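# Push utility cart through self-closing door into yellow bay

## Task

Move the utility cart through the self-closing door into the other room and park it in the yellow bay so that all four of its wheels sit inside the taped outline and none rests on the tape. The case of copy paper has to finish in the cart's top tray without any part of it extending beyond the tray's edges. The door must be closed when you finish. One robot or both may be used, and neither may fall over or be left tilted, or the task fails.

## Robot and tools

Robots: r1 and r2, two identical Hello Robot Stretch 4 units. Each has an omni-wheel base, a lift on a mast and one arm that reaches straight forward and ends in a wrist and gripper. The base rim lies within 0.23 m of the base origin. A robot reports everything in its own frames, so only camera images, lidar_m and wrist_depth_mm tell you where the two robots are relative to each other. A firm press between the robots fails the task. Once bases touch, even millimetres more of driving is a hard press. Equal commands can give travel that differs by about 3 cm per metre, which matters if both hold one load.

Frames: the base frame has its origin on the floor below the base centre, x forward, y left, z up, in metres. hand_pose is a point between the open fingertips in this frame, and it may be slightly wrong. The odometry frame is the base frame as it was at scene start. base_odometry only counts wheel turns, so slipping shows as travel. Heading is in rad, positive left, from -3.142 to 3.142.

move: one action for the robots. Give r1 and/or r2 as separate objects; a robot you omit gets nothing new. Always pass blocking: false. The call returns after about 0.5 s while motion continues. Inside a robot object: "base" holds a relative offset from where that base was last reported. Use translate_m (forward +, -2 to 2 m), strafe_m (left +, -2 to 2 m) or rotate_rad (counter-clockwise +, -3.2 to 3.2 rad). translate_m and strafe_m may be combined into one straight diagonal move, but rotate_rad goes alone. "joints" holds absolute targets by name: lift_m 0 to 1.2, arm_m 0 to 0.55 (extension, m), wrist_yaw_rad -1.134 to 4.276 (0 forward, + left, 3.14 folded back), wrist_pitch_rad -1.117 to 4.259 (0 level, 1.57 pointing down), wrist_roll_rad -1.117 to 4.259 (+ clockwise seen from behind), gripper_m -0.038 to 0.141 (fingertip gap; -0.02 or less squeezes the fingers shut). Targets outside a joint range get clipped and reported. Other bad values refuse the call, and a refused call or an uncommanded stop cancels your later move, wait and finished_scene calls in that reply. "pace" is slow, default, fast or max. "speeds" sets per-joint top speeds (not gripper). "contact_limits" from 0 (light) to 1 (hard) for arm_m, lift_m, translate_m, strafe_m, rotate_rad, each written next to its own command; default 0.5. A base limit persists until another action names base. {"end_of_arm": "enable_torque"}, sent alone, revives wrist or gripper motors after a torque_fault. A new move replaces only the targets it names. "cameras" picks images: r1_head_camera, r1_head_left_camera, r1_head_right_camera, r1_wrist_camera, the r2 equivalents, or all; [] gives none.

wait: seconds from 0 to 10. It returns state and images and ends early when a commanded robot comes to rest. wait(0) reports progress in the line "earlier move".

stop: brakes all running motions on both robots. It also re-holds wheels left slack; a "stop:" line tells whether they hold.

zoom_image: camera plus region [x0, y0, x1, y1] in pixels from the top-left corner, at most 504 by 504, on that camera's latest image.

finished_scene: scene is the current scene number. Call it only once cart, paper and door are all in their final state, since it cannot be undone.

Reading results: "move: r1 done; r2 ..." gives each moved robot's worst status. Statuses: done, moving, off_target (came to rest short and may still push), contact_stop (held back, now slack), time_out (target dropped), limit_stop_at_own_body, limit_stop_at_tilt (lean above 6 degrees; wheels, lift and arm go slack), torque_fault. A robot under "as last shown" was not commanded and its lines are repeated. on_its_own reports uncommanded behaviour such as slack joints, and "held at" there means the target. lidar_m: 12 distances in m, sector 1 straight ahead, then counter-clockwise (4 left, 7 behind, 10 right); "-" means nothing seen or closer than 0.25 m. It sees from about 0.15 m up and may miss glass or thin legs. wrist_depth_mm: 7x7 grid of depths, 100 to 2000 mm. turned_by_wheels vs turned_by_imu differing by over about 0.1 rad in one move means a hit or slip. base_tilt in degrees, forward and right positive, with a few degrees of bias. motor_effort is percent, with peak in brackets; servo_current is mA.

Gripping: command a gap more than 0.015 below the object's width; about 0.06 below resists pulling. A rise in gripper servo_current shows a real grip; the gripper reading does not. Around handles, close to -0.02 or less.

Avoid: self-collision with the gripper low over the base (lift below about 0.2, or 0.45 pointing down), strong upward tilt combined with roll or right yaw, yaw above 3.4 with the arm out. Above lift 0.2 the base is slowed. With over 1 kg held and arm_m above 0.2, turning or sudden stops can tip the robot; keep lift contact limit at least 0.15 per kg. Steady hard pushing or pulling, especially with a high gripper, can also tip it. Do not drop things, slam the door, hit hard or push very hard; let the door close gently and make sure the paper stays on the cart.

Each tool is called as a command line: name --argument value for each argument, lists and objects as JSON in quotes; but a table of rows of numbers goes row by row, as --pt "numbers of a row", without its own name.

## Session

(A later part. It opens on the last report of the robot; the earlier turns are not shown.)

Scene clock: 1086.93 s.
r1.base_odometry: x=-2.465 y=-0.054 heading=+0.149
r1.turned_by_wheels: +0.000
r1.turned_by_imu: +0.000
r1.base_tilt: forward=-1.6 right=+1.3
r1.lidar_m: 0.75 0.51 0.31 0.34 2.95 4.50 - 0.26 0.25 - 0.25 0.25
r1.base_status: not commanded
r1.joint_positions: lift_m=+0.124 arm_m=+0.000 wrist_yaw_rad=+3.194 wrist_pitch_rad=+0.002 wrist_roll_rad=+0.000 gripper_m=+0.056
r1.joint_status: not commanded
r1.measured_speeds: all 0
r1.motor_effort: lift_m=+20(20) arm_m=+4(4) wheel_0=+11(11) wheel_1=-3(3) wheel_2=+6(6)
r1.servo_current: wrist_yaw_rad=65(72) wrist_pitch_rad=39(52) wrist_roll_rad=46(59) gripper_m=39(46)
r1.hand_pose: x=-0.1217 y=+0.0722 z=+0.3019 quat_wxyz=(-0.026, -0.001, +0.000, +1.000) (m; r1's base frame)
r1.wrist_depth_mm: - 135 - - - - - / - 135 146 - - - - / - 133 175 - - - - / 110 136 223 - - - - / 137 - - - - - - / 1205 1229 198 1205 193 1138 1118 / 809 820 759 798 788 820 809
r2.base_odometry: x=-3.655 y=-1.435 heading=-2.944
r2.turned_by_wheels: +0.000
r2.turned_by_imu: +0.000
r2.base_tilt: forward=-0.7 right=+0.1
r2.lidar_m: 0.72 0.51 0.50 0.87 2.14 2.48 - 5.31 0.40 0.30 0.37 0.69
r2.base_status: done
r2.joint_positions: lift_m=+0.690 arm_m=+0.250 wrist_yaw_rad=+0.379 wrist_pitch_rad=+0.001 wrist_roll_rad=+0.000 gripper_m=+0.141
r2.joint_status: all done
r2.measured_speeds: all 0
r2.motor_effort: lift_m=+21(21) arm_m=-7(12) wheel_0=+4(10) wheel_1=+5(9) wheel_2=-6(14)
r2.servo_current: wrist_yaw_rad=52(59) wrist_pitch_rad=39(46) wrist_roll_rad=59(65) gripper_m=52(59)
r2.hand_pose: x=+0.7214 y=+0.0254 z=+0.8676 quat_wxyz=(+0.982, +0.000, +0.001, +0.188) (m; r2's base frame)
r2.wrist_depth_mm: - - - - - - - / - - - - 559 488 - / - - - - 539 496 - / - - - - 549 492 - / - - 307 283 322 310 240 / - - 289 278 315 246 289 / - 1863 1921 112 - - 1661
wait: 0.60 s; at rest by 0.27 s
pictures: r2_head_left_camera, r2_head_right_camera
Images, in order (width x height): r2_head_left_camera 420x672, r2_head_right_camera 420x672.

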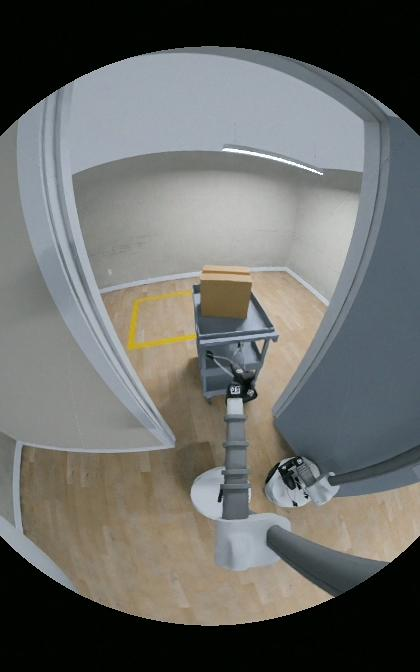

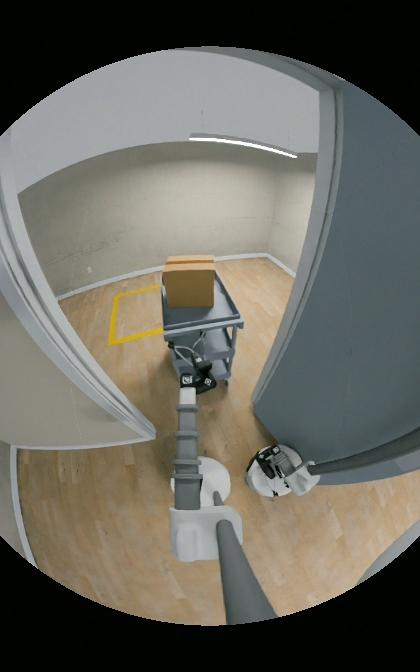

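move --r2 '{"base":{"translate_m":0.12,"strafe_m":0.01},"joints":{"arm_m":0.08},"pace":"slow"}' --blocking false --cameras '[]'

wait --seconds 4 --cameras '[]'

wait --seconds 0.6 --cameras '["r2_head_left_camera"]'

Scene clock: 1092.10 s.
move: r2 moving
r1: as last shown
r1.lidar_m: 0.79 0.53 0.31 0.33 2.93 4.55 - 0.29 0.25 - 0.25 0.25
r1.motor_effort: lift_m=+20(20) arm_m=+4(4) wheel_0=+10(11) wheel_1=-3(3) wheel_2=+6(6)
r1.servo_current: wrist_yaw_rad=46(72) wrist_pitch_rad=39(46) wrist_roll_rad=26(52) gripper_m=46(46)
r1.wrist_depth_mm: - 135 - - - - - / - 135 147 - - - - / - 133 175 - - - - / 110 136 224 - - - - / 137 - - - - - - / 1255 1229 198 1205 193 1160 1118 / 809 820 759 798 788 820 809
r2.base_odometry: x=-3.667 y=-1.439 heading=-2.944
r2.turned_by_wheels: +0.000
r2.turned_by_imu: +0.001
r2.base_tilt: forward=-0.7 right=+0.1
r2.lidar_m: 0.70 0.50 0.48 0.85 2.16 2.48 - 5.31 0.39 0.32 0.36 0.69
r2.base_status: translate_m moving; strafe_m moving
r2.joint_positions: lift_m=+0.690 arm_m=+0.238 wrist_yaw_rad=+0.379 wrist_pitch_rad=+0.001 wrist_roll_rad=+0.000 gripper_m=+0.141
r2.joint_status: arm_m moving
r2.measured_speeds: translate_m=+0.048 strafe_m=+0.005 rotate_rad=-0.001 lift_m=+0.000 arm_m=-0.049 wrist_yaw_rad=+0.000 wrist_pitch_rad=+0.000 wrist_roll_rad=+0.000
r2.motor_effort: lift_m=+21(21) arm_m=-9(10) wheel_0=+3(10) wheel_1=+6(8) wheel_2=-10(10)
r2.servo_current: wrist_yaw_rad=39(52) wrist_pitch_rad=39(52) wrist_roll_rad=46(59) gripper_m=52(52)
r2.hand_pose: x=+0.7087 y=+0.0254 z=+0.8676 quat_wxyz=(+0.982, +0.000, +0.001, +0.188) (m; r2's base frame)
r2.wrist_depth_mm: - - - - - - - / - - - - 554 492 - / - - - - 544 496 - / - - - - 549 500 - / - - 306 283 320 307 239 / - - 286 279 315 246 290 / 1983 1921 1863 112 - - 1618
pictures: none
No camera images: "cameras" was empty.

Scene clock: 1094.60 s.
earlier move: r2 done
r1.base_odometry: x=-2.465 y=-0.054 heading=+0.149
r1.turned_by_wheels: +0.000
r1.turned_by_imu: +0.000
r1.base_tilt: forward=-1.6 right=+1.3
r1.lidar_m: 0.76 0.37 0.33 0.41 2.95 4.56 - 0.31 0.25 - 0.25 0.25
r1.base_status: not commanded
r1.joint_positions: lift_m=+0.124 arm_m=+0.000 wrist_yaw_rad=+3.194 wrist_pitch_rad=+0.002 wrist_roll_rad=+0.000 gripper_m=+0.056
r1.joint_status: not commanded
r1.measured_speeds: all 0
r1.motor_effort: lift_m=+19(20) arm_m=+4(4) wheel_0=+11(11) wheel_1=-3(3) wheel_2=+6(6)
r1.servo_current: wrist_yaw_rad=39(72) wrist_pitch_rad=39(52) wrist_roll_rad=46(72) gripper_m=39(52)
r1.hand_pose: x=-0.1217 y=+0.0722 z=+0.3019 quat_wxyz=(-0.026, -0.001, +0.000, +1.000) (m; r1's base frame)
r1.wrist_depth_mm: - 135 - - - - - / - 135 147 - - - - / - 133 175 - - - - / 110 136 223 - - - - / 137 - - - - - - / 1229 1229 198 1205 193 1138 1118 / 809 820 759 798 798 820 809
r2.base_odometry: x=-3.770 y=-1.469 heading=-2.943
r2.turned_by_wheels: +0.000
r2.turned_by_imu: +0.001
r2.base_tilt: forward=-0.7 right=+0.1
r2.lidar_m: 0.60 3.24 0.42 0.65 2.16 2.52 - 5.28 0.35 0.33 0.60 0.65
r2.base_status: done
r2.joint_positions: lift_m=+0.690 arm_m=+0.080 wrist_yaw_rad=+0.379 wrist_pitch_rad=+0.001 wrist_roll_rad=+0.000 gripper_m=+0.141
r2.joint_status: all done
r2.measured_speeds: all 0
r2.motor_effort: lift_m=+21(21) arm_m=-8(11) wheel_0=+4(10) wheel_1=+6(8) wheel_2=-6(11)
r2.servo_current: wrist_yaw_rad=52(59) wrist_pitch_rad=46(52) wrist_roll_rad=33(65) gripper_m=52(59)
r2.hand_pose: x=+0.5514 y=+0.0254 z=+0.8676 quat_wxyz=(+0.982, +0.000, +0.001, +0.188) (m; r2's base frame)
r2.wrist_depth_mm: - - - - - - - / - - - - - 554 - / - - - - 591 535 - / - - - - 609 544 - / - - - 330 315 297 283 / - - 218 387 370 343 336 / - 1921 - 112 - - 1921
wait: 2.50 of 4 s (r2 has come to rest)
pictures: none
No camera images: "cameras" was empty.

Scene clock: 1095.20 s.
r1.base_odometry: x=-2.465 y=-0.054 heading=+0.149
r1.turned_by_wheels: +0.000
r1.turned_by_imu: +0.000
r1.base_tilt: forward=-1.6 right=+1.3
r1.lidar_m: 0.79 0.37 0.35 0.40 2.92 4.60 - 0.29 0.25 - 0.25 0.25
r1.base_status: not commanded
r1.joint_positions: lift_m=+0.124 arm_m=+0.000 wrist_yaw_rad=+3.194 wrist_pitch_rad=+0.002 wrist_roll_rad=+0.000 gripper_m=+0.056
r1.joint_status: not commanded
r1.measured_speeds: all 0
r1.motor_effort: lift_m=+20(20) arm_m=+4(4) wheel_0=+10(11) wheel_1=-3(3) wheel_2=+6(6)
r1.servo_current: wrist_yaw_rad=52(72) wrist_pitch_rad=39(52) wrist_roll_rad=39(72) gripper_m=39(52)
r1.hand_pose: x=-0.1217 y=+0.0722 z=+0.3019 quat_wxyz=(-0.026, -0.001, +0.000, +1.000) (m; r1's base frame)
r1.wrist_depth_mm: - 135 - - - - - / - 135 147 - - - - / - 133 175 - - - - / 110 136 223 - - - - / 137 - - - - - - / 1229 1229 198 1205 193 1138 1118 / 809 820 759 798 798 831 798
r2.base_odometry: x=-3.770 y=-1.469 heading=-2.943
r2.turned_by_wheels: +0.000
r2.turned_by_imu: +0.000
r2.base_tilt: forward=-0.7 right=+0.1
r2.lidar_m: 0.61 3.25 0.41 0.66 2.17 2.51 - 5.27 0.38 0.33 0.59 0.66
r2.base_status: done
r2.joint_positions: lift_m=+0.690 arm_m=+0.080 wrist_yaw_rad=+0.379 wrist_pitch_rad=+0.001 wrist_roll_rad=+0.000 gripper_m=+0.141
r2.joint_status: all done
r2.measured_speeds: all 0
r2.motor_effort: lift_m=+21(21) arm_m=-7(11) wheel_0=+4(10) wheel_1=+5(8) wheel_2=-6(11)
r2.servo_current: wrist_yaw_rad=39(59) wrist_pitch_rad=46(52) wrist_roll_rad=46(65) gripper_m=52(59)
r2.hand_pose: x=+0.5514 y=+0.0254 z=+0.8676 quat_wxyz=(+0.982, +0.000, +0.001, +0.188) (m; r2's base frame)
r2.wrist_depth_mm: - - - - - - - / - - - - - 554 - / - - - - 597 544 - / - - - - 597 544 - / - - - 330 315 296 283 / - - 218 387 366 343 336 / - 1863 - 112 - - 1921
wait: 0.60 s; at rest by 0.27 s
pictures: r2_head_left_camera
Images, in order (width x height): r2_head_left_camera 420x672.

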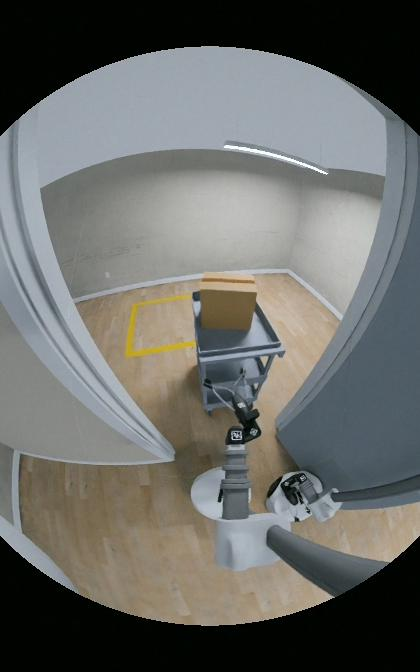

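move --r2 '{"base":{"translate_m":0.097,"strafe_m":-0.026},"joints":{"arm_m":0.0},"pace":"slow"}' --blocking false --cameras '[]'

wait --seconds 4 --cameras '[]'

wait --seconds 0.6 --cameras '["r2_head_left_camera"]'

Scene clock: 1100.70 s.
move: r2 moving
r1: as last shown
r1.lidar_m: 0.79 0.38 0.32 0.42 2.98 4.52 - 0.32 0.25 - 0.25 0.25
r1.servo_current: wrist_yaw_rad=52(59) wrist_pitch_rad=46(46) wrist_roll_rad=59(65) gripper_m=39(52)
r1.wrist_depth_mm: - 135 - - - - - / - 135 147 - - - - / - 133 175 - - - - / 110 136 223 - - - - / 137 - - - - - - / 1229 1229 199 1205 192 1160 1118 / 809 820 750 798 798 820 798
r2.base_odometry: x=-3.783 y=-1.468 heading=-2.943
r2.turned_by_wheels: +0.000
r2.turned_by_imu: +0.001
r2.base_tilt: forward=-0.6 right=+0.1
r2.lidar_m: 0.60 3.25 0.40 0.66 2.16 2.54 - 5.26 0.34 0.32 0.59 0.65
r2.base_status: translate_m moving; strafe_m moving
r2.joint_positions: lift_m=+0.690 arm_m=+0.068 wrist_yaw_rad=+0.379 wrist_pitch_rad=+0.001 wrist_roll_rad=+0.000 gripper_m=+0.141
r2.joint_status: arm_m moving
r2.measured_speeds: translate_m=+0.049 strafe_m=-0.013 rotate_rad=+0.001 lift_m=+0.000 arm_m=-0.049 wrist_yaw_rad=+0.000 wrist_pitch_rad=+0.000 wrist_roll_rad=+0.000
r2.motor_effort: lift_m=+21(21) arm_m=-11(11) wheel_0=+5(9) wheel_1=+4(7) wheel_2=-10(10)
r2.servo_current: wrist_yaw_rad=46(46) wrist_pitch_rad=39(46) wrist_roll_rad=39(52) gripper_m=52(59)
r2.hand_pose: x=+0.5387 y=+0.0254 z=+0.8676 quat_wxyz=(+0.982, +0.000, +0.001, +0.188) (m; r2's base frame)
r2.wrist_depth_mm: - - - - - - - / - - - - - 559 - / - - - - 591 539 - / - - - - 597 539 - / - - - 330 315 298 283 / - - 217 387 368 342 336 / - 1863 - 112 - - 1921
pictures: none
No camera images: "cameras" was empty.

Scene clock: 1102.47 s.
earlier move: r2 done
r1.base_odometry: x=-2.465 y=-0.054 heading=+0.149
r1.turned_by_wheels: +0.000
r1.turned_by_imu: +0.000
r1.base_tilt: forward=-1.6 right=+1.3
r1.lidar_m: 0.75 0.35 0.33 2.67 2.97 4.52 - 0.31 0.25 - 0.25 0.25
r1.base_status: not commanded
r1.joint_positions: lift_m=+0.124 arm_m=+0.000 wrist_yaw_rad=+3.194 wrist_pitch_rad=+0.002 wrist_roll_rad=+0.000 gripper_m=+0.056
r1.joint_status: not commanded
r1.measured_speeds: all 0
r1.motor_effort: lift_m=+20(20) arm_m=+4(4) wheel_0=+10(11) wheel_1=-3(3) wheel_2=+6(6)
r1.servo_current: wrist_yaw_rad=65(65) wrist_pitch_rad=46(52) wrist_roll_rad=46(65) gripper_m=39(52)
r1.hand_pose: x=-0.1217 y=+0.0722 z=+0.3019 quat_wxyz=(-0.026, -0.001, +0.000, +1.000) (m; r1's base frame)
r1.wrist_depth_mm: - 135 - - - - - / - 135 147 - - - - / - 133 175 - - - - / 110 136 223 - - - - / 137 - - - - - - / 1229 1205 198 1205 193 1160 1118 / 809 809 759 798 798 820 798
r2.base_odometry: x=-3.870 y=-1.462 heading=-2.943
r2.turned_by_wheels: +0.000
r2.turned_by_imu: +0.000
r2.base_tilt: forward=-0.7 right=+0.1
r2.lidar_m: 0.52 0.54 0.40 0.50 2.20 2.56 - 5.15 0.34 0.32 0.53 0.58
r2.base_status: done
r2.joint_positions: lift_m=+0.690 arm_m=+0.000 wrist_yaw_rad=+0.379 wrist_pitch_rad=+0.001 wrist_roll_rad=+0.000 gripper_m=+0.141
r2.joint_status: all done
r2.measured_speeds: all 0
r2.motor_effort: lift_m=+21(21) arm_m=-7(12) wheel_0=+3(9) wheel_1=+5(7) wheel_2=-6(11)
r2.servo_current: wrist_yaw_rad=39(59) wrist_pitch_rad=39(46) wrist_roll_rad=39(59) gripper_m=52(59)
r2.hand_pose: x=+0.4714 y=+0.0254 z=+0.8676 quat_wxyz=(+0.982, +0.000, +0.001, +0.188) (m; r2's base frame)
r2.wrist_depth_mm: - - - - - - - / - - - - 603 539 - / - - - 647 580 530 - / - - - - 574 525 - / - - 340 320 301 289 274 / - - 345 375 353 332 324 / - 1921 1983 112 - - 1921
wait: 1.77 of 4 s (r2 has come to rest)
pictures: none
No camera images: "cameras" was empty.

Scene clock: 1103.07 s.
r1.base_odometry: x=-2.465 y=-0.054 heading=+0.149
r1.turned_by_wheels: +0.000
r1.turned_by_imu: +0.000
r1.base_tilt: forward=-1.6 right=+1.3
r1.lidar_m: 0.74 0.33 0.32 2.69 2.98 4.53 - 0.31 0.25 - 0.25 0.25
r1.base_status: not commanded
r1.joint_positions: lift_m=+0.124 arm_m=+0.000 wrist_yaw_rad=+3.194 wrist_pitch_rad=+0.002 wrist_roll_rad=+0.000 gripper_m=+0.056
r1.joint_status: not commanded
r1.measured_speeds: all 0
r1.motor_effort: lift_m=+19(20) arm_m=+4(4) wheel_0=+10(11) wheel_1=-3(3) wheel_2=+6(6)
r1.servo_current: wrist_yaw_rad=52(65) wrist_pitch_rad=46(52) wrist_roll_rad=39(65) gripper_m=46(52)
r1.hand_pose: x=-0.1217 y=+0.0722 z=+0.3019 quat_wxyz=(-0.026, -0.001, +0.000, +1.000) (m; r1's base frame)
r1.wrist_depth_mm: - 135 - - - - - / - 135 147 - - - - / - 133 175 - - - - / 110 136 223 - - - - / 137 - - - - - - / 1255 1229 198 1205 193 1160 1118 / 809 820 759 798 798 820 798
r2.base_odometry: x=-3.870 y=-1.462 heading=-2.943
r2.turned_by_wheels: +0.000
r2.turned_by_imu: +0.000
r2.base_tilt: forward=-0.7 right=+0.1
r2.lidar_m: 0.52 0.53 0.37 0.48 2.22 2.60 - 5.16 0.34 0.35 0.53 0.59
r2.base_status: done
r2.joint_positions: lift_m=+0.690 arm_m=+0.000 wrist_yaw_rad=+0.379 wrist_pitch_rad=+0.001 wrist_roll_rad=+0.000 gripper_m=+0.141
r2.joint_status: all done
r2.measured_speeds: all 0
r2.motor_effort: lift_m=+21(21) arm_m=-7(12) wheel_0=+3(9) wheel_1=+5(7) wheel_2=-6(11)
r2.servo_current: wrist_yaw_rad=33(59) wrist_pitch_rad=33(46) wrist_roll_rad=52(59) gripper_m=52(59)
r2.hand_pose: x=+0.4714 y=+0.0254 z=+0.8676 quat_wxyz=(+0.982, +0.000, +0.001, +0.188) (m; r2's base frame)
r2.wrist_depth_mm: - - - - - - - / - - - - 603 539 - / - - - 640 580 530 - / - - - - 580 535 - / - - 338 320 300 290 276 / - - 343 375 355 334 324 / - 1921 1983 112 - - 1921
wait: 0.60 s; at rest by 0.27 s
pictures: r2_head_left_camera
Images, in order (width x height): r2_head_left_camera 420x672.

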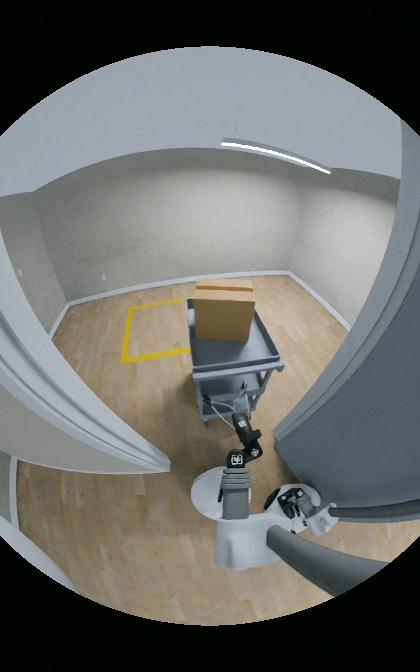

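move --r2 '{"base":{"translate_m":0.15,"strafe_m":0.02},"pace":"slow"}' --blocking false --cameras '[]'

wait --seconds 4 --cameras '[]'

wait --seconds 0.6 --cameras '["r2_head_camera","r2_wrist_camera","r1_head_camera"]'

Scene clock: 1109.30 s.
move: r2 moving
r1: as last shown
r1.base_tilt: forward=-1.6 right=+1.2
r1.lidar_m: 0.73 0.37 0.33 2.67 2.95 4.56 - 0.31 0.25 - 0.25 0.25
r1.motor_effort: lift_m=+20(20) arm_m=+4(4) wheel_0=+10(11) wheel_1=-3(3) wheel_2=+6(6)
r1.servo_current: wrist_yaw_rad=59(65) wrist_pitch_rad=39(46) wrist_roll_rad=46(59) gripper_m=39(52)
r1.wrist_depth_mm: - 135 - - - - - / - 135 146 - - - - / - 133 175 - - - - / 110 136 223 - - - - / 137 - - - - - - / 1229 1229 198 1229 193 1160 1118 / 809 820 759 798 798 820 798
r2.base_odometry: x=-3.882 y=-1.466 heading=-2.943
r2.turned_by_wheels: +0.000
r2.turned_by_imu: +0.001
r2.base_tilt: forward=-0.7 right=+0.0
r2.lidar_m: 0.48 0.51 0.37 0.46 2.23 2.56 - 5.15 0.34 0.31 0.52 0.59
r2.base_status: translate_m moving; strafe_m moving
r2.joint_positions: lift_m=+0.690 arm_m=+0.000 wrist_yaw_rad=+0.379 wrist_pitch_rad=+0.001 wrist_roll_rad=+0.000 gripper_m=+0.141
r2.joint_status: not commanded
r2.measured_speeds: translate_m=+0.049 strafe_m=+0.006 rotate_rad=+0.001 lift_m=+0.000 arm_m=+0.000 wrist_yaw_rad=+0.000 wrist_pitch_rad=+0.000 wrist_roll_rad=+0.000
r2.motor_effort: lift_m=+21(21) arm_m=-7(8) wheel_0=+5(7) wheel_1=+5(8) wheel_2=-8(11)
r2.servo_current: wrist_yaw_rad=33(59) wrist_pitch_rad=33(52) wrist_roll_rad=46(59) gripper_m=52(52)
r2.hand_pose: x=+0.4714 y=+0.0254 z=+0.8676 quat_wxyz=(+0.982, +0.000, +0.001, +0.188) (m; r2's base frame)
r2.wrist_depth_mm: - - - - - - - / - - - - 591 521 - / - - - 634 569 521 - / - - - 640 574 525 - / - - 327 310 300 291 265 / - - 327 364 340 322 317 / - 1863 1983 112 - - 1808
pictures: none
No camera images: "cameras" was empty.

Scene clock: 1111.60 s.
earlier move: r2 done
r1.base_odometry: x=-2.465 y=-0.054 heading=+0.149
r1.turned_by_wheels: +0.000
r1.turned_by_imu: +0.000
r1.base_tilt: forward=-1.6 right=+1.3
r1.lidar_m: 0.73 0.39 0.44 2.66 2.96 4.57 - 0.31 0.25 - 0.25 0.25
r1.base_status: not commanded
r1.joint_positions: lift_m=+0.124 arm_m=+0.000 wrist_yaw_rad=+3.194 wrist_pitch_rad=+0.002 wrist_roll_rad=+0.000 gripper_m=+0.056
r1.joint_status: not commanded
r1.measured_speeds: all 0
r1.motor_effort: lift_m=+19(20) arm_m=+4(4) wheel_0=+10(11) wheel_1=-3(3) wheel_2=+6(6)
r1.servo_current: wrist_yaw_rad=59(72) wrist_pitch_rad=46(46) wrist_roll_rad=59(65) gripper_m=46(52)
r1.hand_pose: x=-0.1217 y=+0.0722 z=+0.3019 quat_wxyz=(-0.026, -0.001, +0.000, +1.000) (m; r1's base frame)
r1.wrist_depth_mm: - 135 - - - - - / - 135 147 - - - - / - 133 175 - - - - / 110 136 223 - - - - / 137 - - - - - - / 1229 1229 198 1205 193 1160 1118 / 809 809 759 809 798 820 798
r2.base_odometry: x=-4.013 y=-1.511 heading=-2.943
r2.turned_by_wheels: +0.000
r2.turned_by_imu: +0.001
r2.base_tilt: forward=-0.7 right=+0.1
r2.lidar_m: 0.50 0.48 0.39 0.35 2.24 2.59 - 0.50 0.41 0.48 0.47 0.55
r2.base_status: done
r2.joint_positions: lift_m=+0.690 arm_m=+0.000 wrist_yaw_rad=+0.377 wrist_pitch_rad=+0.001 wrist_roll_rad=+0.000 gripper_m=+0.141
r2.joint_status: not commanded
r2.measured_speeds: all 0
r2.motor_effort: lift_m=+21(21) arm_m=+5(8) wheel_0=+5(9) wheel_1=+6(10) wheel_2=-6(18)
r2.servo_current: wrist_yaw_rad=39(65) wrist_pitch_rad=39(52) wrist_roll_rad=46(59) gripper_m=52(59)
r2.hand_pose: x=+0.4712 y=+0.0249 z=+0.8676 quat_wxyz=(+0.982, +0.000, +0.001, +0.187) (m; r2's base frame)
r2.wrist_depth_mm: - - - - - - - / - - - - 544 477 - / - - - 609 539 477 - / - - - 615 535 484 - / - - 315 325 312 289 244 / - - 296 272 258 232 228 / 1983 1921 1661 112 310 296 279
wait: 2.30 of 4 s (r2 has come to rest)
pictures: none
No camera images: "cameras" was empty.

Scene clock: 1112.20 s.
r1.base_odometry: x=-2.465 y=-0.054 heading=+0.149
r1.turned_by_wheels: +0.000
r1.turned_by_imu: +0.000
r1.base_tilt: forward=-1.6 right=+1.2
r1.lidar_m: 0.70 0.36 0.43 2.67 2.94 4.55 - 0.30 0.25 - 0.25 0.25
r1.base_status: not commanded
r1.joint_positions: lift_m=+0.124 arm_m=+0.000 wrist_yaw_rad=+3.194 wrist_pitch_rad=+0.002 wrist_roll_rad=+0.000 gripper_m=+0.056
r1.joint_status: not commanded
r1.measured_speeds: all 0
r1.motor_effort: lift_m=+20(20) arm_m=+4(4) wheel_0=+10(11) wheel_1=-3(3) wheel_2=+6(6)
r1.servo_current: wrist_yaw_rad=72(72) wrist_pitch_rad=39(46) wrist_roll_rad=59(65) gripper_m=39(52)
r1.hand_pose: x=-0.1217 y=+0.0722 z=+0.3019 quat_wxyz=(-0.026, -0.001, +0.000, +1.000) (m; r1's base frame)
r1.wrist_depth_mm: - 135 - - - - - / - 135 147 - - - - / - 132 175 - - - - / 110 136 223 - - - - / 137 - - - - - - / 1229 1229 198 1229 193 1160 1118 / 820 820 759 798 788 820 798
r2.base_odometry: x=-4.013 y=-1.511 heading=-2.943
r2.turned_by_wheels: +0.000
r2.turned_by_imu: +0.000
r2.base_tilt: forward=-0.6 right=+0.0
r2.lidar_m: 0.48 0.51 0.37 0.33 2.25 2.56 - 0.50 0.41 0.51 0.47 0.53
r2.base_status: done
r2.joint_positions: lift_m=+0.690 arm_m=+0.000 wrist_yaw_rad=+0.377 wrist_pitch_rad=+0.001 wrist_roll_rad=+0.000 gripper_m=+0.141
r2.joint_status: not commanded
r2.measured_speeds: all 0
r2.motor_effort: lift_m=+21(21) arm_m=+4(8) wheel_0=+5(9) wheel_1=+6(10) wheel_2=-6(18)
r2.servo_current: wrist_yaw_rad=52(65) wrist_pitch_rad=46(52) wrist_roll_rad=39(59) gripper_m=52(59)
r2.hand_pose: x=+0.4712 y=+0.0249 z=+0.8676 quat_wxyz=(+0.982, +0.000, +0.001, +0.187) (m; r2's base frame)
r2.wrist_depth_mm: - - - - - - - / - - - - 554 477 - / - - - 609 535 477 - / - - - 615 535 484 - / - - 314 324 312 290 - / - - 293 272 257 232 227 / - 1863 1661 112 312 296 279
wait: 0.60 s; at rest by 0.27 s
pictures: r1_head_camera, r2_head_camera, r2_wrist_camera
Images, in order (width x height): r1_head_camera 420x560, r2_head_camera 420x560, r2_wrist_camera 616x392.

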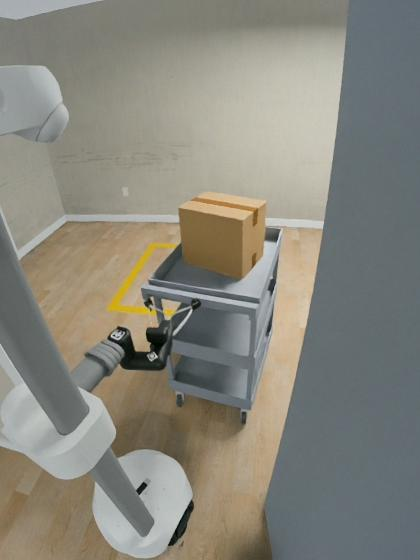

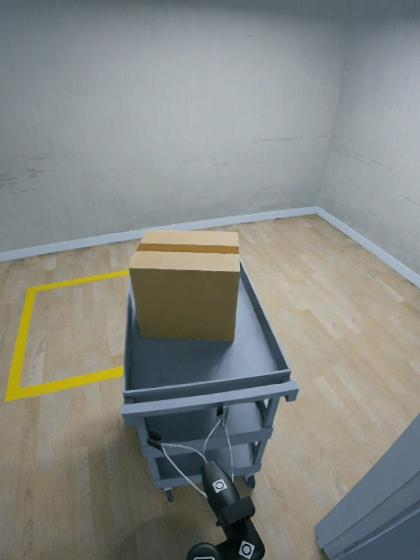

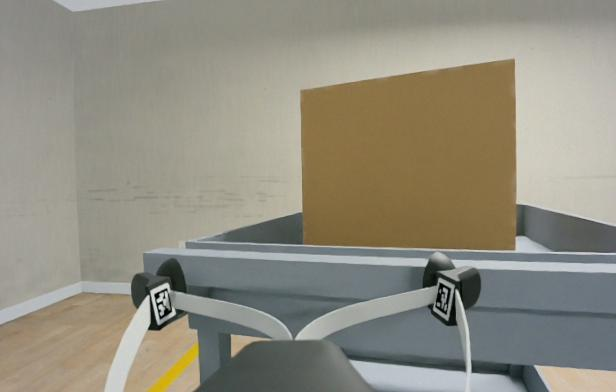

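move --r2 '{"base":{"translate_m":-0.04},"joints":{"wrist_yaw_rad":0.78},"pace":"slow"}' --blocking false --cameras '[]'

wait --seconds 2 --cameras '[]'

move --r2 '{"base":{"rotate_rad":-0.42},"joints":{"arm_m":0.05},"pace":"slow"}' --blocking false --cameras '[]'

wait --seconds 3 --cameras '[]'

wait --seconds 0.6 --cameras '["r2_head_camera","r2_head_left_camera","r2_wrist_camera","r1_head_camera"]'

Scene clock: 1126.77 s.
move: r2 moving
r1: as last shown
r1.base_tilt: forward=-1.6 right=+1.3
r1.lidar_m: 0.76 0.39 0.43 2.69 2.95 4.53 - 0.31 0.25 - 0.25 0.25
r1.motor_effort: lift_m=+19(20) arm_m=+4(4) wheel_0=+10(11) wheel_1=-3(3) wheel_2=+6(6)
r1.servo_current: wrist_yaw_rad=46(65) wrist_pitch_rad=46(52) wrist_roll_rad=46(52) gripper_m=46(46)
r1.wrist_depth_mm: - 135 - - - - - / - 135 147 - - - - / - 133 175 - - - - / 110 136 223 - - - - / 137 - - - - - - / 1229 1229 198 1229 193 1138 1118 / 809 809 768 809 798 820 809
r2.base_odometry: x=-4.002 y=-1.509 heading=-2.943
r2.turned_by_wheels: +0.000
r2.turned_by_imu: +0.000
r2.base_tilt: forward=-0.7 right=+0.1
r2.lidar_m: 0.50 0.53 0.36 0.35 2.23 2.56 - 0.51 0.41 0.47 0.48 0.55
r2.base_status: translate_m moving
r2.joint_positions: lift_m=+0.690 arm_m=+0.000 wrist_yaw_rad=+0.705 wrist_pitch_rad=+0.001 wrist_roll_rad=+0.000 gripper_m=+0.141
r2.joint_status: wrist_yaw_rad moving
r2.measured_speeds: translate_m=-0.051 strafe_m=-0.003 rotate_rad=-0.009 lift_m=+0.000 arm_m=+0.000 wrist_yaw_rad=+0.805 wrist_pitch_rad=+0.000 wrist_roll_rad=+0.000
r2.motor_effort: lift_m=+21(21) arm_m=+5(5) wheel_0=-3(7) wheel_1=-6(6) wheel_2=+9(9)
r2.servo_current: wrist_yaw_rad=104(390) wrist_pitch_rad=39(46) wrist_roll_rad=46(52) gripper_m=52(52)
r2.hand_pose: x=+0.4471 y=+0.1204 z=+0.8676 quat_wxyz=(+0.938, +0.000, +0.000, +0.345) (m; r2's base frame)
r2.wrist_depth_mm: - - - - - - - / - - - - - 517 436 / - - - - - 508 439 / - - - - - 508 442 / - - - 362 282 290 433 / - - 217 317 312 224 216 / - 1921 - 112 340 298 258
pictures: none
No camera images: "cameras" was empty.

Scene clock: 1127.83 s.
earlier move: r2 done
r1.base_odometry: x=-2.465 y=-0.054 heading=+0.149
r1.turned_by_wheels: +0.000
r1.turned_by_imu: +0.000
r1.base_tilt: forward=-1.6 right=+1.3
r1.lidar_m: 0.90 0.39 0.40 2.67 2.95 4.55 - 0.31 0.25 - 0.25 0.25
r1.base_status: not commanded
r1.joint_positions: lift_m=+0.124 arm_m=+0.000 wrist_yaw_rad=+3.194 wrist_pitch_rad=+0.002 wrist_roll_rad=+0.000 gripper_m=+0.056
r1.joint_status: not commanded
r1.measured_speeds: all 0
r1.motor_effort: lift_m=+20(20) arm_m=+4(4) wheel_0=+11(11) wheel_1=-3(3) wheel_2=+6(6)
r1.servo_current: wrist_yaw_rad=46(65) wrist_pitch_rad=46(52) wrist_roll_rad=46(65) gripper_m=46(46)
r1.hand_pose: x=-0.1217 y=+0.0722 z=+0.3019 quat_wxyz=(-0.026, -0.001, +0.000, +1.000) (m; r1's base frame)
r1.wrist_depth_mm: - 135 - - - - - / - 135 147 - - - - / - 133 175 - - - - / 110 136 223 - - - - / 137 - - - - - - / 1229 1229 198 1205 193 1160 1118 / 809 820 759 809 798 820 798
r2.base_odometry: x=-3.974 y=-1.503 heading=-2.943
r2.turned_by_wheels: +0.000
r2.turned_by_imu: +0.000
r2.base_tilt: forward=-0.7 right=+0.1
r2.lidar_m: 0.52 0.55 0.31 0.33 2.24 2.57 - 0.52 0.37 0.43 0.48 0.60
r2.base_status: done
r2.joint_positions: lift_m=+0.690 arm_m=+0.000 wrist_yaw_rad=+0.777 wrist_pitch_rad=+0.001 wrist_roll_rad=+0.000 gripper_m=+0.141
r2.joint_status: all done
r2.measured_speeds: all 0
r2.motor_effort: lift_m=+21(21) arm_m=+5(5) wheel_0=-5(8) wheel_1=-5(7) wheel_2=+4(10)
r2.servo_current: wrist_yaw_rad=46(390) wrist_pitch_rad=46(52) wrist_roll_rad=46(59) gripper_m=52(59)
r2.hand_pose: x=+0.4378 y=+0.1399 z=+0.8676 quat_wxyz=(+0.925, +0.000, +0.000, +0.379) (m; r2's base frame)
r2.wrist_depth_mm: - - - - - - - / - - - - - - 473 / - - - - - - 473 / - - - - - - 480 / - - - - 320 293 291 / - - - - 336 250 279 / 1921 1921 - 112 382 1756 282
wait: 1.07 of 2 s (r2 has come to rest)
pictures: none
No camera images: "cameras" was empty.

Scene clock: 1128.33 s.
move: r2 moving
r1: as last shown
r1.lidar_m: 0.68 0.37 0.43 2.68 2.98 4.53 - 0.32 0.25 - 0.25 0.26
r1.motor_effort: lift_m=+20(20) arm_m=+4(4) wheel_0=+10(11) wheel_1=-3(3) wheel_2=+6(6)
r1.servo_current: wrist_yaw_rad=39(59) wrist_pitch_rad=39(46) wrist_roll_rad=46(59) gripper_m=39(46)
r1.wrist_depth_mm: - 135 - - - - - / - 135 147 - - - - / - 133 175 - - - - / 110 136 224 - - - - / 137 - - - - - - / 1229 1229 198 1205 193 1182 1098 / 809 820 759 798 798 820 809
r2.base_odometry: x=-3.974 y=-1.503 heading=-3.068
r2.turned_by_wheels: -0.125
r2.turned_by_imu: -0.121
r2.base_tilt: forward=-0.7 right=+0.0
r2.lidar_m: 0.54 0.53 0.41 0.35 1.13 2.45 3.68 5.63 0.41 0.41 0.50 0.56
r2.base_status: rotate_rad moving
r2.joint_positions: lift_m=+0.690 arm_m=+0.012 wrist_yaw_rad=+0.777 wrist_pitch_rad=+0.001 wrist_roll_rad=+0.000 gripper_m=+0.141
r2.joint_status: arm_m moving
r2.measured_speeds: translate_m=-0.001 strafe_m=+0.000 rotate_rad=-0.484 lift_m=+0.000 arm_m=+0.049 wrist_yaw_rad=+0.000 wrist_pitch_rad=+0.000 wrist_roll_rad=+0.000
r2.motor_effort: lift_m=+21(21) arm_m=+10(12) wheel_0=+8(9) wheel_1=+8(8) wheel_2=+8(9)
r2.servo_current: wrist_yaw_rad=39(65) wrist_pitch_rad=46(46) wrist_roll_rad=46(52) gripper_m=46(52)
r2.hand_pose: x=+0.4503 y=+0.1399 z=+0.8676 quat_wxyz=(+0.925, +0.000, +0.000, +0.379) (m; r2's base frame)
r2.wrist_depth_mm: - - - - - - - / - - - - - 535 452 / - - - - - 521 452 / - - - - - 525 462 / - - - 353 297 317 439 / - - - 353 338 247 276 / - 1921 - 112 1983 320 278
pictures: none
No camera images: "cameras" was empty.

Scene clock: 1129.53 s.
earlier move: r2 done
r1.base_odometry: x=-2.465 y=-0.054 heading=+0.149
r1.turned_by_wheels: +0.000
r1.turned_by_imu: +0.000
r1.base_tilt: forward=-1.6 right=+1.3
r1.lidar_m: 0.60 0.39 0.42 2.69 2.98 4.54 - 0.26 0.25 - 0.25 0.25
r1.base_status: not commanded
r1.joint_positions: lift_m=+0.124 arm_m=+0.000 wrist_yaw_rad=+3.194 wrist_pitch_rad=+0.002 wrist_roll_rad=+0.000 gripper_m=+0.056
r1.joint_status: not commanded
r1.measured_speeds: all 0
r1.motor_effort: lift_m=+19(20) arm_m=+4(4) wheel_0=+10(11) wheel_1=-3(3) wheel_2=+6(6)
r1.servo_current: wrist_yaw_rad=52(65) wrist_pitch_rad=39(52) wrist_roll_rad=33(65) gripper_m=33(46)
r1.hand_pose: x=-0.1217 y=+0.0722 z=+0.3019 quat_wxyz=(-0.026, -0.001, +0.000, +1.000) (m; r1's base frame)
r1.wrist_depth_mm: - 135 - - - - - / - 135 147 - - - - / - 133 175 - - - - / 110 136 224 - - - - / 137 - - - - - - / 1229 1205 198 1205 193 1160 1118 / 809 809 759 809 788 820 798
r2.base_odometry: x=-3.974 y=-1.504 heading=+2.921
r2.turned_by_wheels: -0.294
r2.turned_by_imu: -0.286
r2.base_tilt: forward=-0.7 right=+0.1
r2.lidar_m: 0.61 0.53 3.08 0.35 0.36 2.26 2.78 5.62 0.42 0.39 0.52 0.48
r2.base_status: done
r2.joint_positions: lift_m=+0.690 arm_m=+0.050 wrist_yaw_rad=+0.777 wrist_pitch_rad=+0.001 wrist_roll_rad=+0.000 gripper_m=+0.141
r2.joint_status: all done
r2.measured_speeds: all 0
r2.motor_effort: lift_m=+21(21) arm_m=+8(12) wheel_0=+5(9) wheel_1=+4(9) wheel_2=+5(9)
r2.servo_current: wrist_yaw_rad=52(72) wrist_pitch_rad=39(46) wrist_roll_rad=52(65) gripper_m=59(59)
r2.hand_pose: x=+0.4875 y=+0.1400 z=+0.8676 quat_wxyz=(+0.925, +0.000, +0.000, +0.379) (m; r2's base frame)
r2.wrist_depth_mm: - - - - - - - / - - - - 549 - - / - - - 603 539 - - / - - - 615 539 - - / - 355 320 304 297 262 301 / - 368 377 355 327 307 255 / 1983 430 1983 112 - 1708 306
wait: 1.20 of 3 s (r2 has come to rest)
pictures: none
No camera images: "cameras" was empty.

Scene clock: 1130.13 s.
r1.base_odometry: x=-2.465 y=-0.054 heading=+0.149
r1.turned_by_wheels: +0.000
r1.turned_by_imu: +0.000
r1.base_tilt: forward=-1.6 right=+1.3
r1.lidar_m: 0.60 0.40 0.42 2.68 2.94 4.55 - 0.28 0.25 - 0.25 0.25
r1.base_status: not commanded
r1.joint_positions: lift_m=+0.124 arm_m=+0.000 wrist_yaw_rad=+3.194 wrist_pitch_rad=+0.002 wrist_roll_rad=+0.000 gripper_m=+0.056
r1.joint_status: not commanded
r1.measured_speeds: all 0
r1.motor_effort: lift_m=+19(20) arm_m=+3(4) wheel_0=+10(11) wheel_1=-4(3) wheel_2=+6(6)
r1.servo_current: wrist_yaw_rad=52(65) wrist_pitch_rad=46(52) wrist_roll_rad=39(65) gripper_m=46(46)
r1.hand_pose: x=-0.1217 y=+0.0722 z=+0.3019 quat_wxyz=(-0.026, -0.001, +0.000, +1.000) (m; r1's base frame)
r1.wrist_depth_mm: - 135 - - - - - / - 135 147 - - - - / - 133 175 - - - - / 110 136 223 - - - - / 137 - - - - - - / 1255 1255 198 1205 193 1160 1118 / 809 820 759 809 798 831 798
r2.base_odometry: x=-3.974 y=-1.504 heading=+2.921
r2.turned_by_wheels: +0.000
r2.turned_by_imu: +0.000
r2.base_tilt: forward=-0.7 right=+0.1
r2.lidar_m: 0.60 0.51 3.08 0.34 0.33 2.24 2.80 5.63 0.42 0.38 0.51 0.48
r2.base_status: done
r2.joint_positions: lift_m=+0.690 arm_m=+0.050 wrist_yaw_rad=+0.777 wrist_pitch_rad=+0.001 wrist_roll_rad=+0.000 gripper_m=+0.141
r2.joint_status: all done
r2.measured_speeds: all 0
r2.motor_effort: lift_m=+21(21) arm_m=+8(12) wheel_0=+5(9) wheel_1=+4(9) wheel_2=+6(9)
r2.servo_current: wrist_yaw_rad=46(72) wrist_pitch_rad=46(46) wrist_roll_rad=46(65) gripper_m=46(59)
r2.hand_pose: x=+0.4875 y=+0.1400 z=+0.8676 quat_wxyz=(+0.925, +0.000, +0.000, +0.379) (m; r2's base frame)
r2.wrist_depth_mm: - - - - - - - / - - - - 549 - - / - - - 603 544 - - / - - - 603 539 - - / - 359 322 304 296 260 300 / - 368 377 355 329 307 254 / 1983 433 - 112 - 1756 304
wait: 0.60 s; at rest by 0.27 s
pictures: r1_head_camera, r2_head_camera, r2_head_left_camera, r2_wrist_camera
Images, in order (width x height): r1_head_camera 420x560, r2_head_camera 420x560, r2_head_left_camera 420x672, r2_wrist_camera 616x392.

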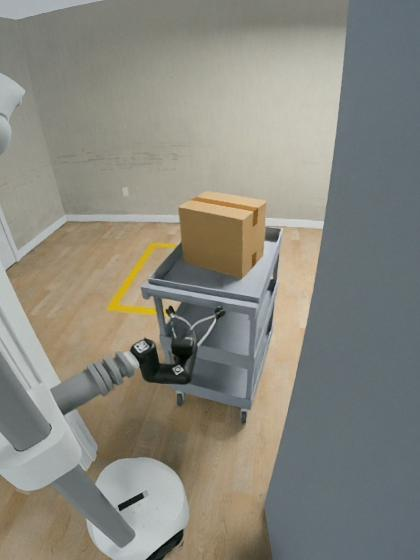

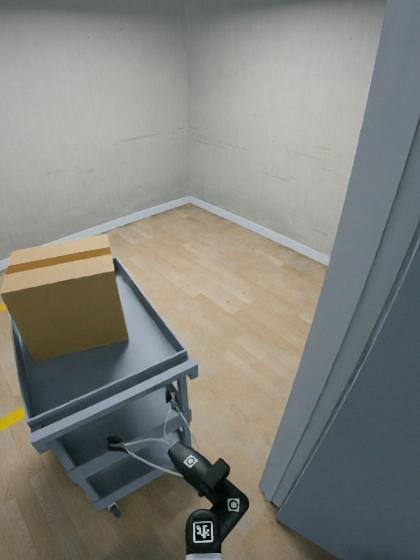

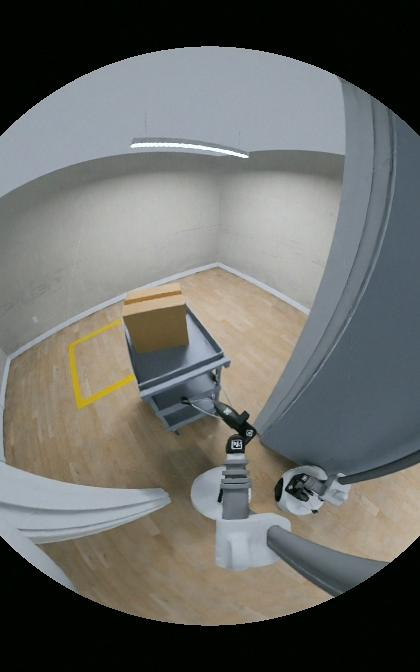

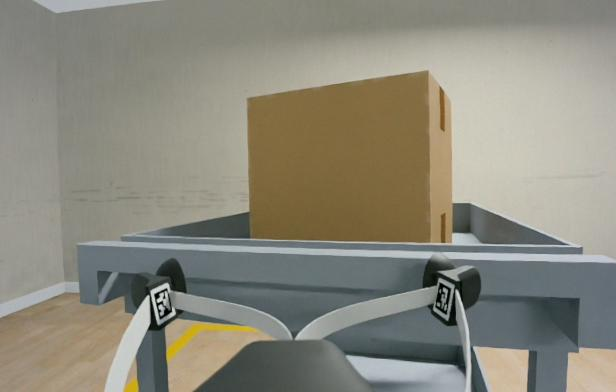

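move --r2 '{"base":{"translate_m":-0.03,"strafe_m":-0.03},"joints":{"arm_m":0.14},"pace":"slow"}' --blocking false --cameras '[]'

wait --seconds 2.5 --cameras '[]'

wait --seconds 1 --cameras '["r2_wrist_camera"]'

Scene clock: 1136.13 s.
move: r2 moving
r1: as last shown
r1.lidar_m: 0.58 0.38 0.39 2.69 2.95 4.55 - 0.32 0.25 - 0.25 0.25
r1.motor_effort: lift_m=+19(20) arm_m=+4(4) wheel_0=+11(11) wheel_1=-3(3) wheel_2=+6(6)
r1.servo_current: wrist_yaw_rad=39(65) wrist_pitch_rad=46(52) wrist_roll_rad=46(52) gripper_m=46(46)
r1.wrist_depth_mm: - 135 - - - - - / - 135 147 - - - - / - 132 175 - - - - / 110 136 223 - - - - / 137 - - - - - - / 1229 1229 198 1205 193 1160 1118 / 809 809 759 798 798 831 798
r2.base_odometry: x=-3.963 y=-1.497 heading=+2.921
r2.turned_by_wheels: +0.000
r2.turned_by_imu: +0.001
r2.base_tilt: forward=-0.7 right=+0.1
r2.lidar_m: 0.56 0.54 3.09 0.35 0.37 2.24 2.73 5.61 0.43 0.36 0.48 0.50
r2.base_status: translate_m moving; strafe_m moving
r2.joint_positions: lift_m=+0.690 arm_m=+0.062 wrist_yaw_rad=+0.777 wrist_pitch_rad=+0.001 wrist_roll_rad=+0.000 gripper_m=+0.141
r2.joint_status: arm_m moving
r2.measured_speeds: translate_m=-0.035 strafe_m=-0.036 rotate_rad=+0.001 lift_m=+0.000 arm_m=+0.049 wrist_yaw_rad=+0.000 wrist_pitch_rad=+0.000 wrist_roll_rad=+0.000
r2.motor_effort: lift_m=+21(21) arm_m=+6(11) wheel_0=+7(10) wheel_1=-8(8) wheel_2=+8(10)
r2.servo_current: wrist_yaw_rad=46(52) wrist_pitch_rad=33(39) wrist_roll_rad=59(59) gripper_m=59(65)
r2.hand_pose: x=+0.5003 y=+0.1400 z=+0.8676 quat_wxyz=(+0.925, +0.000, +0.000, +0.379) (m; r2's base frame)
r2.wrist_depth_mm: - - - - - - - / - - - - 554 - - / - - - 597 539 - - / - - - 615 539 - - / - 362 320 306 298 264 301 / - 377 382 353 329 309 259 / 1983 442 - 112 - 329 307
pictures: none
No camera images: "cameras" was empty.

Scene clock: 1137.87 s.
earlier move: r2 done
r1.base_odometry: x=-2.465 y=-0.054 heading=+0.149
r1.turned_by_wheels: +0.000
r1.turned_by_imu: +0.000
r1.base_tilt: forward=-1.6 right=+1.2
r1.lidar_m: 0.59 0.36 0.37 2.67 2.94 4.57 - 0.31 0.25 - 0.25 0.25
r1.base_status: not commanded
r1.joint_positions: lift_m=+0.124 arm_m=+0.000 wrist_yaw_rad=+3.194 wrist_pitch_rad=+0.002 wrist_roll_rad=+0.000 gripper_m=+0.056
r1.joint_status: not commanded
r1.measured_speeds: all 0
r1.motor_effort: lift_m=+20(20) arm_m=+4(4) wheel_0=+10(11) wheel_1=-3(4) wheel_2=+6(6)
r1.servo_current: wrist_yaw_rad=72(72) wrist_pitch_rad=39(52) wrist_roll_rad=52(72) gripper_m=46(46)
r1.hand_pose: x=-0.1217 y=+0.0722 z=+0.3019 quat_wxyz=(-0.026, -0.001, +0.000, +1.000) (m; r1's base frame)
r1.wrist_depth_mm: - 135 - - - - - / - 135 146 - - - - / - 133 175 - - - - / 110 136 223 - - - - / 137 - - - - - - / 1229 1229 198 1205 193 1138 1118 / 809 809 759 809 809 820 788
r2.base_odometry: x=-3.939 y=-1.481 heading=+2.921
r2.turned_by_wheels: +0.000
r2.turned_by_imu: +0.000
r2.base_tilt: forward=-0.7 right=+0.1
r2.lidar_m: 0.65 0.56 3.13 0.36 0.41 2.26 2.78 5.59 0.41 0.35 0.42 0.50
r2.base_status: done
r2.joint_positions: lift_m=+0.690 arm_m=+0.140 wrist_yaw_rad=+0.777 wrist_pitch_rad=+0.001 wrist_roll_rad=+0.000 gripper_m=+0.141
r2.joint_status: all done
r2.measured_speeds: all 0
r2.motor_effort: lift_m=+21(21) arm_m=+8(14) wheel_0=+3(10) wheel_1=-2(9) wheel_2=+1(10)
r2.servo_current: wrist_yaw_rad=46(59) wrist_pitch_rad=39(52) wrist_roll_rad=52(65) gripper_m=52(65)
r2.hand_pose: x=+0.5775 y=+0.1400 z=+0.8676 quat_wxyz=(+0.925, +0.000, +0.000, +0.379) (m; r2's base frame)
r2.wrist_depth_mm: - - - - - - - / - - - 585 597 - - / - - 647 569 535 - - / - - 647 564 530 - - / 355 319 307 330 306 246 - / - 394 289 272 255 230 - / - 1756 - 112 309 293 1756
wait: 1.73 of 2.5 s (r2 has come to rest)
pictures: none
No camera images: "cameras" was empty.

Scene clock: 1138.87 s.
r1.base_odometry: x=-2.465 y=-0.054 heading=+0.149
r1.turned_by_wheels: +0.000
r1.turned_by_imu: +0.000
r1.base_tilt: forward=-1.6 right=+1.3
r1.lidar_m: 0.61 0.38 0.36 2.69 2.93 4.51 - 0.30 0.25 - 0.25 0.26
r1.base_status: not commanded
r1.joint_positions: lift_m=+0.124 arm_m=+0.000 wrist_yaw_rad=+3.194 wrist_pitch_rad=+0.002 wrist_roll_rad=+0.000 gripper_m=+0.056
r1.joint_status: not commanded
r1.measured_speeds: all 0
r1.motor_effort: lift_m=+20(20) arm_m=+4(4) wheel_0=+10(11) wheel_1=-3(4) wheel_2=+6(6)
r1.servo_current: wrist_yaw_rad=52(72) wrist_pitch_rad=39(52) wrist_roll_rad=46(72) gripper_m=39(46)
r1.hand_pose: x=-0.1217 y=+0.0722 z=+0.3019 quat_wxyz=(-0.026, -0.001, +0.000, +1.000) (m; r1's base frame)
r1.wrist_depth_mm: - 135 - - - - - / - 135 147 - - - - / - 132 175 - - - - / 110 136 223 - - - - / 137 - - - - - - / 1229 1229 198 1182 193 1138 1118 / 809 820 759 798 798 831 798
r2.base_odometry: x=-3.939 y=-1.481 heading=+2.921
r2.turned_by_wheels: +0.000
r2.turned_by_imu: +0.000
r2.base_tilt: forward=-0.7 right=+0.1
r2.lidar_m: 0.64 0.55 3.11 0.36 0.42 2.26 2.78 5.58 0.41 0.33 0.39 0.50
r2.base_status: done
r2.joint_positions: lift_m=+0.690 arm_m=+0.140 wrist_yaw_rad=+0.777 wrist_pitch_rad=+0.001 wrist_roll_rad=+0.000 gripper_m=+0.141
r2.joint_status: all done
r2.measured_speeds: all 0
r2.motor_effort: lift_m=+21(21) arm_m=+8(14) wheel_0=+3(10) wheel_1=-2(9) wheel_2=+0(10)
r2.servo_current: wrist_yaw_rad=46(59) wrist_pitch_rad=46(52) wrist_roll_rad=46(65) gripper_m=52(65)
r2.hand_pose: x=+0.5775 y=+0.1400 z=+0.8676 quat_wxyz=(+0.925, +0.000, +0.000, +0.379) (m; r2's base frame)
r2.wrist_depth_mm: - - - - - - - / - - - 591 597 - - / - - 647 564 530 - - / - - 647 569 530 - - / 355 320 307 330 306 246 - / - 397 290 272 256 231 - / - 1808 - 112 309 297 1808
wait: 1.00 s; at rest by 0.27 s
pictures: r2_wrist_camera
Images, in order (width x height): r2_wrist_camera 616x392.

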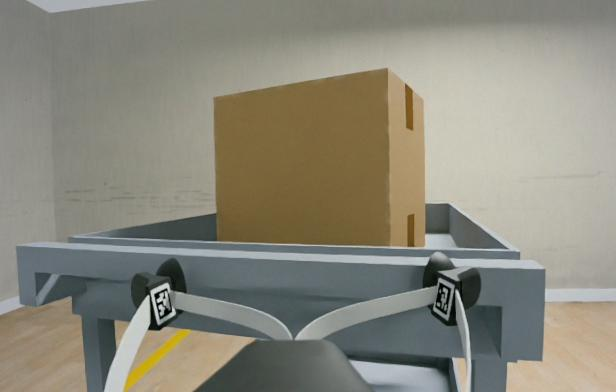

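move --r2 '{"base":{"translate_m":0.14,"strafe_m":0.143},"pace":"slow"}' --blocking false --cameras '[]'

wait --seconds 5 --cameras '["r2_wrist_camera","r2_head_left_camera","r1_head_camera"]'

Scene clock: 1143.77 s.
move: r2 moving
r1: as last shown
r1.lidar_m: 0.60 0.37 0.35 2.65 2.92 4.55 - 0.30 0.25 - 0.25 0.27
r1.motor_effort: lift_m=+19(20) arm_m=+3(4) wheel_0=+10(11) wheel_1=-3(3) wheel_2=+6(6)
r1.servo_current: wrist_yaw_rad=59(72) wrist_pitch_rad=33(46) wrist_roll_rad=46(59) gripper_m=46(52)
r1.wrist_depth_mm: - 135 - - - - - / - 135 146 - - - - / - 132 175 - - - - / 110 136 222 - - - - / 137 - - - - - - / 1205 1255 198 1205 192 1160 1118 / 820 809 768 809 798 820 798
r2.base_odometry: x=-3.949 y=-1.488 heading=+2.920
r2.turned_by_wheels: -0.001
r2.turned_by_imu: -0.001
r2.base_tilt: forward=-0.7 right=+0.0
r2.lidar_m: 0.62 0.58 3.09 0.37 0.37 2.26 2.78 5.61 0.41 0.31 0.46 0.49
r2.base_status: translate_m moving; strafe_m moving
r2.joint_positions: lift_m=+0.690 arm_m=+0.140 wrist_yaw_rad=+0.777 wrist_pitch_rad=+0.001 wrist_roll_rad=+0.000 gripper_m=+0.141
r2.joint_status: not commanded
r2.measured_speeds: translate_m=+0.035 strafe_m=+0.035 rotate_rad=+0.001 lift_m=+0.000 arm_m=+0.000 wrist_yaw_rad=+0.000 wrist_pitch_rad=+0.000 wrist_roll_rad=+0.000
r2.motor_effort: lift_m=+21(21) arm_m=+8(8) wheel_0=-7(8) wheel_1=+9(9) wheel_2=-15(15)
r2.servo_current: wrist_yaw_rad=39(52) wrist_pitch_rad=46(46) wrist_roll_rad=46(59) gripper_m=52(59)
r2.hand_pose: x=+0.5775 y=+0.1400 z=+0.8676 quat_wxyz=(+0.925, +0.000, +0.000, +0.379) (m; r2's base frame)
r2.wrist_depth_mm: - - - - - - - / - - - 585 634 - - / - - 640 549 559 - - / - - 640 554 525 - - / 343 310 309 327 303 246 - / 404 387 286 265 252 227 - / 1863 1808 - 112 306 296 1756
pictures: none
No camera images: "cameras" was empty.

Scene clock: 1146.53 s.
earlier move: r2 done
r1.base_odometry: x=-2.465 y=-0.054 heading=+0.149
r1.turned_by_wheels: +0.000
r1.turned_by_imu: +0.000
r1.base_tilt: forward=-1.6 right=+1.3
r1.lidar_m: 0.66 0.52 0.61 2.68 2.95 4.56 - 0.30 0.25 - 0.25 0.25
r1.base_status: not commanded
r1.joint_positions: lift_m=+0.124 arm_m=+0.000 wrist_yaw_rad=+3.194 wrist_pitch_rad=+0.002 wrist_roll_rad=+0.000 gripper_m=+0.056
r1.joint_status: not commanded
r1.measured_speeds: all 0
r1.motor_effort: lift_m=+19(20) arm_m=+4(4) wheel_0=+10(11) wheel_1=-3(4) wheel_2=+6(6)
r1.servo_current: wrist_yaw_rad=46(72) wrist_pitch_rad=46(52) wrist_roll_rad=59(65) gripper_m=39(52)
r1.hand_pose: x=-0.1217 y=+0.0722 z=+0.3019 quat_wxyz=(-0.026, -0.001, +0.000, +1.000) (m; r1's base frame)
r1.wrist_depth_mm: - 135 - - - - - / - 135 147 - - - - / - 133 175 - - - - / 110 136 224 - - - - / 137 - - - - - - / 1229 1229 198 1229 193 1160 1118 / 809 809 759 798 798 831 809
r2.base_odometry: x=-4.106 y=-1.590 heading=+2.920
r2.turned_by_wheels: +0.001
r2.turned_by_imu: +0.001
r2.base_tilt: forward=-0.7 right=+0.1
r2.lidar_m: 0.62 0.57 2.94 2.39 0.27 2.43 2.74 5.79 0.51 0.50 0.50 0.54
r2.base_status: done
r2.joint_positions: lift_m=+0.690 arm_m=+0.140 wrist_yaw_rad=+0.777 wrist_pitch_rad=+0.001 wrist_roll_rad=+0.000 gripper_m=+0.141
r2.joint_status: not commanded
r2.measured_speeds: all 0
r2.motor_effort: lift_m=+21(21) arm_m=+8(8) wheel_0=-5(10) wheel_1=+4(9) wheel_2=-8(15)
r2.servo_current: wrist_yaw_rad=46(65) wrist_pitch_rad=46(46) wrist_roll_rad=52(59) gripper_m=52(59)
r2.hand_pose: x=+0.5775 y=+0.1400 z=+0.8676 quat_wxyz=(+0.925, +0.000, +0.000, +0.379) (m; r2's base frame)
r2.wrist_depth_mm: - - - - - - - / - - - - 521 - - / - - - 585 521 - - / - - - 597 525 - - / - 366 310 304 310 248 - / - 430 368 286 260 227 219 / 1983 1808 - 112 - 291 222
wait: 2.77 of 5 s (r2 has come to rest)
pictures: r1_head_camera, r2_head_left_camera, r2_wrist_camera
Images, in order (width x height): r1_head_camera 420x560, r2_head_left_camera 420x672, r2_wrist_camera 616x392.

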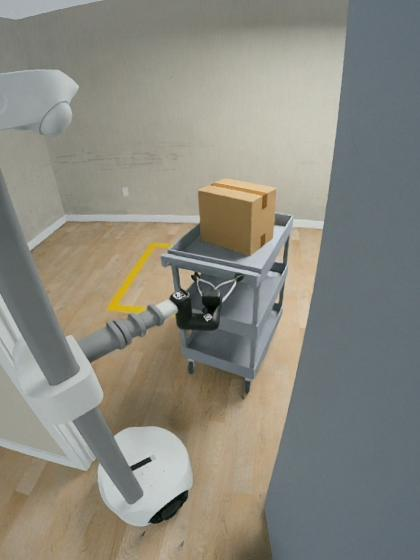

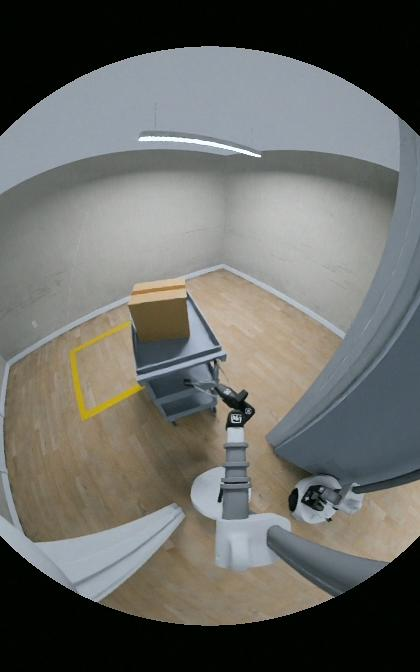

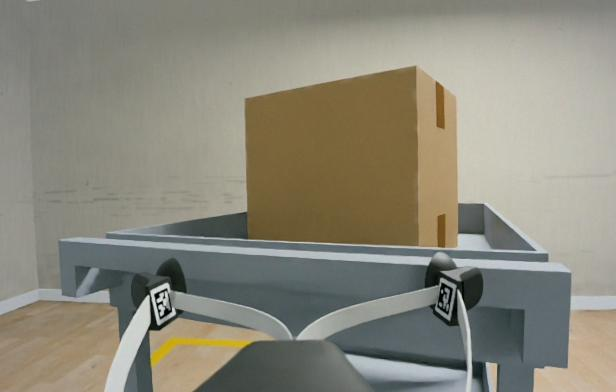

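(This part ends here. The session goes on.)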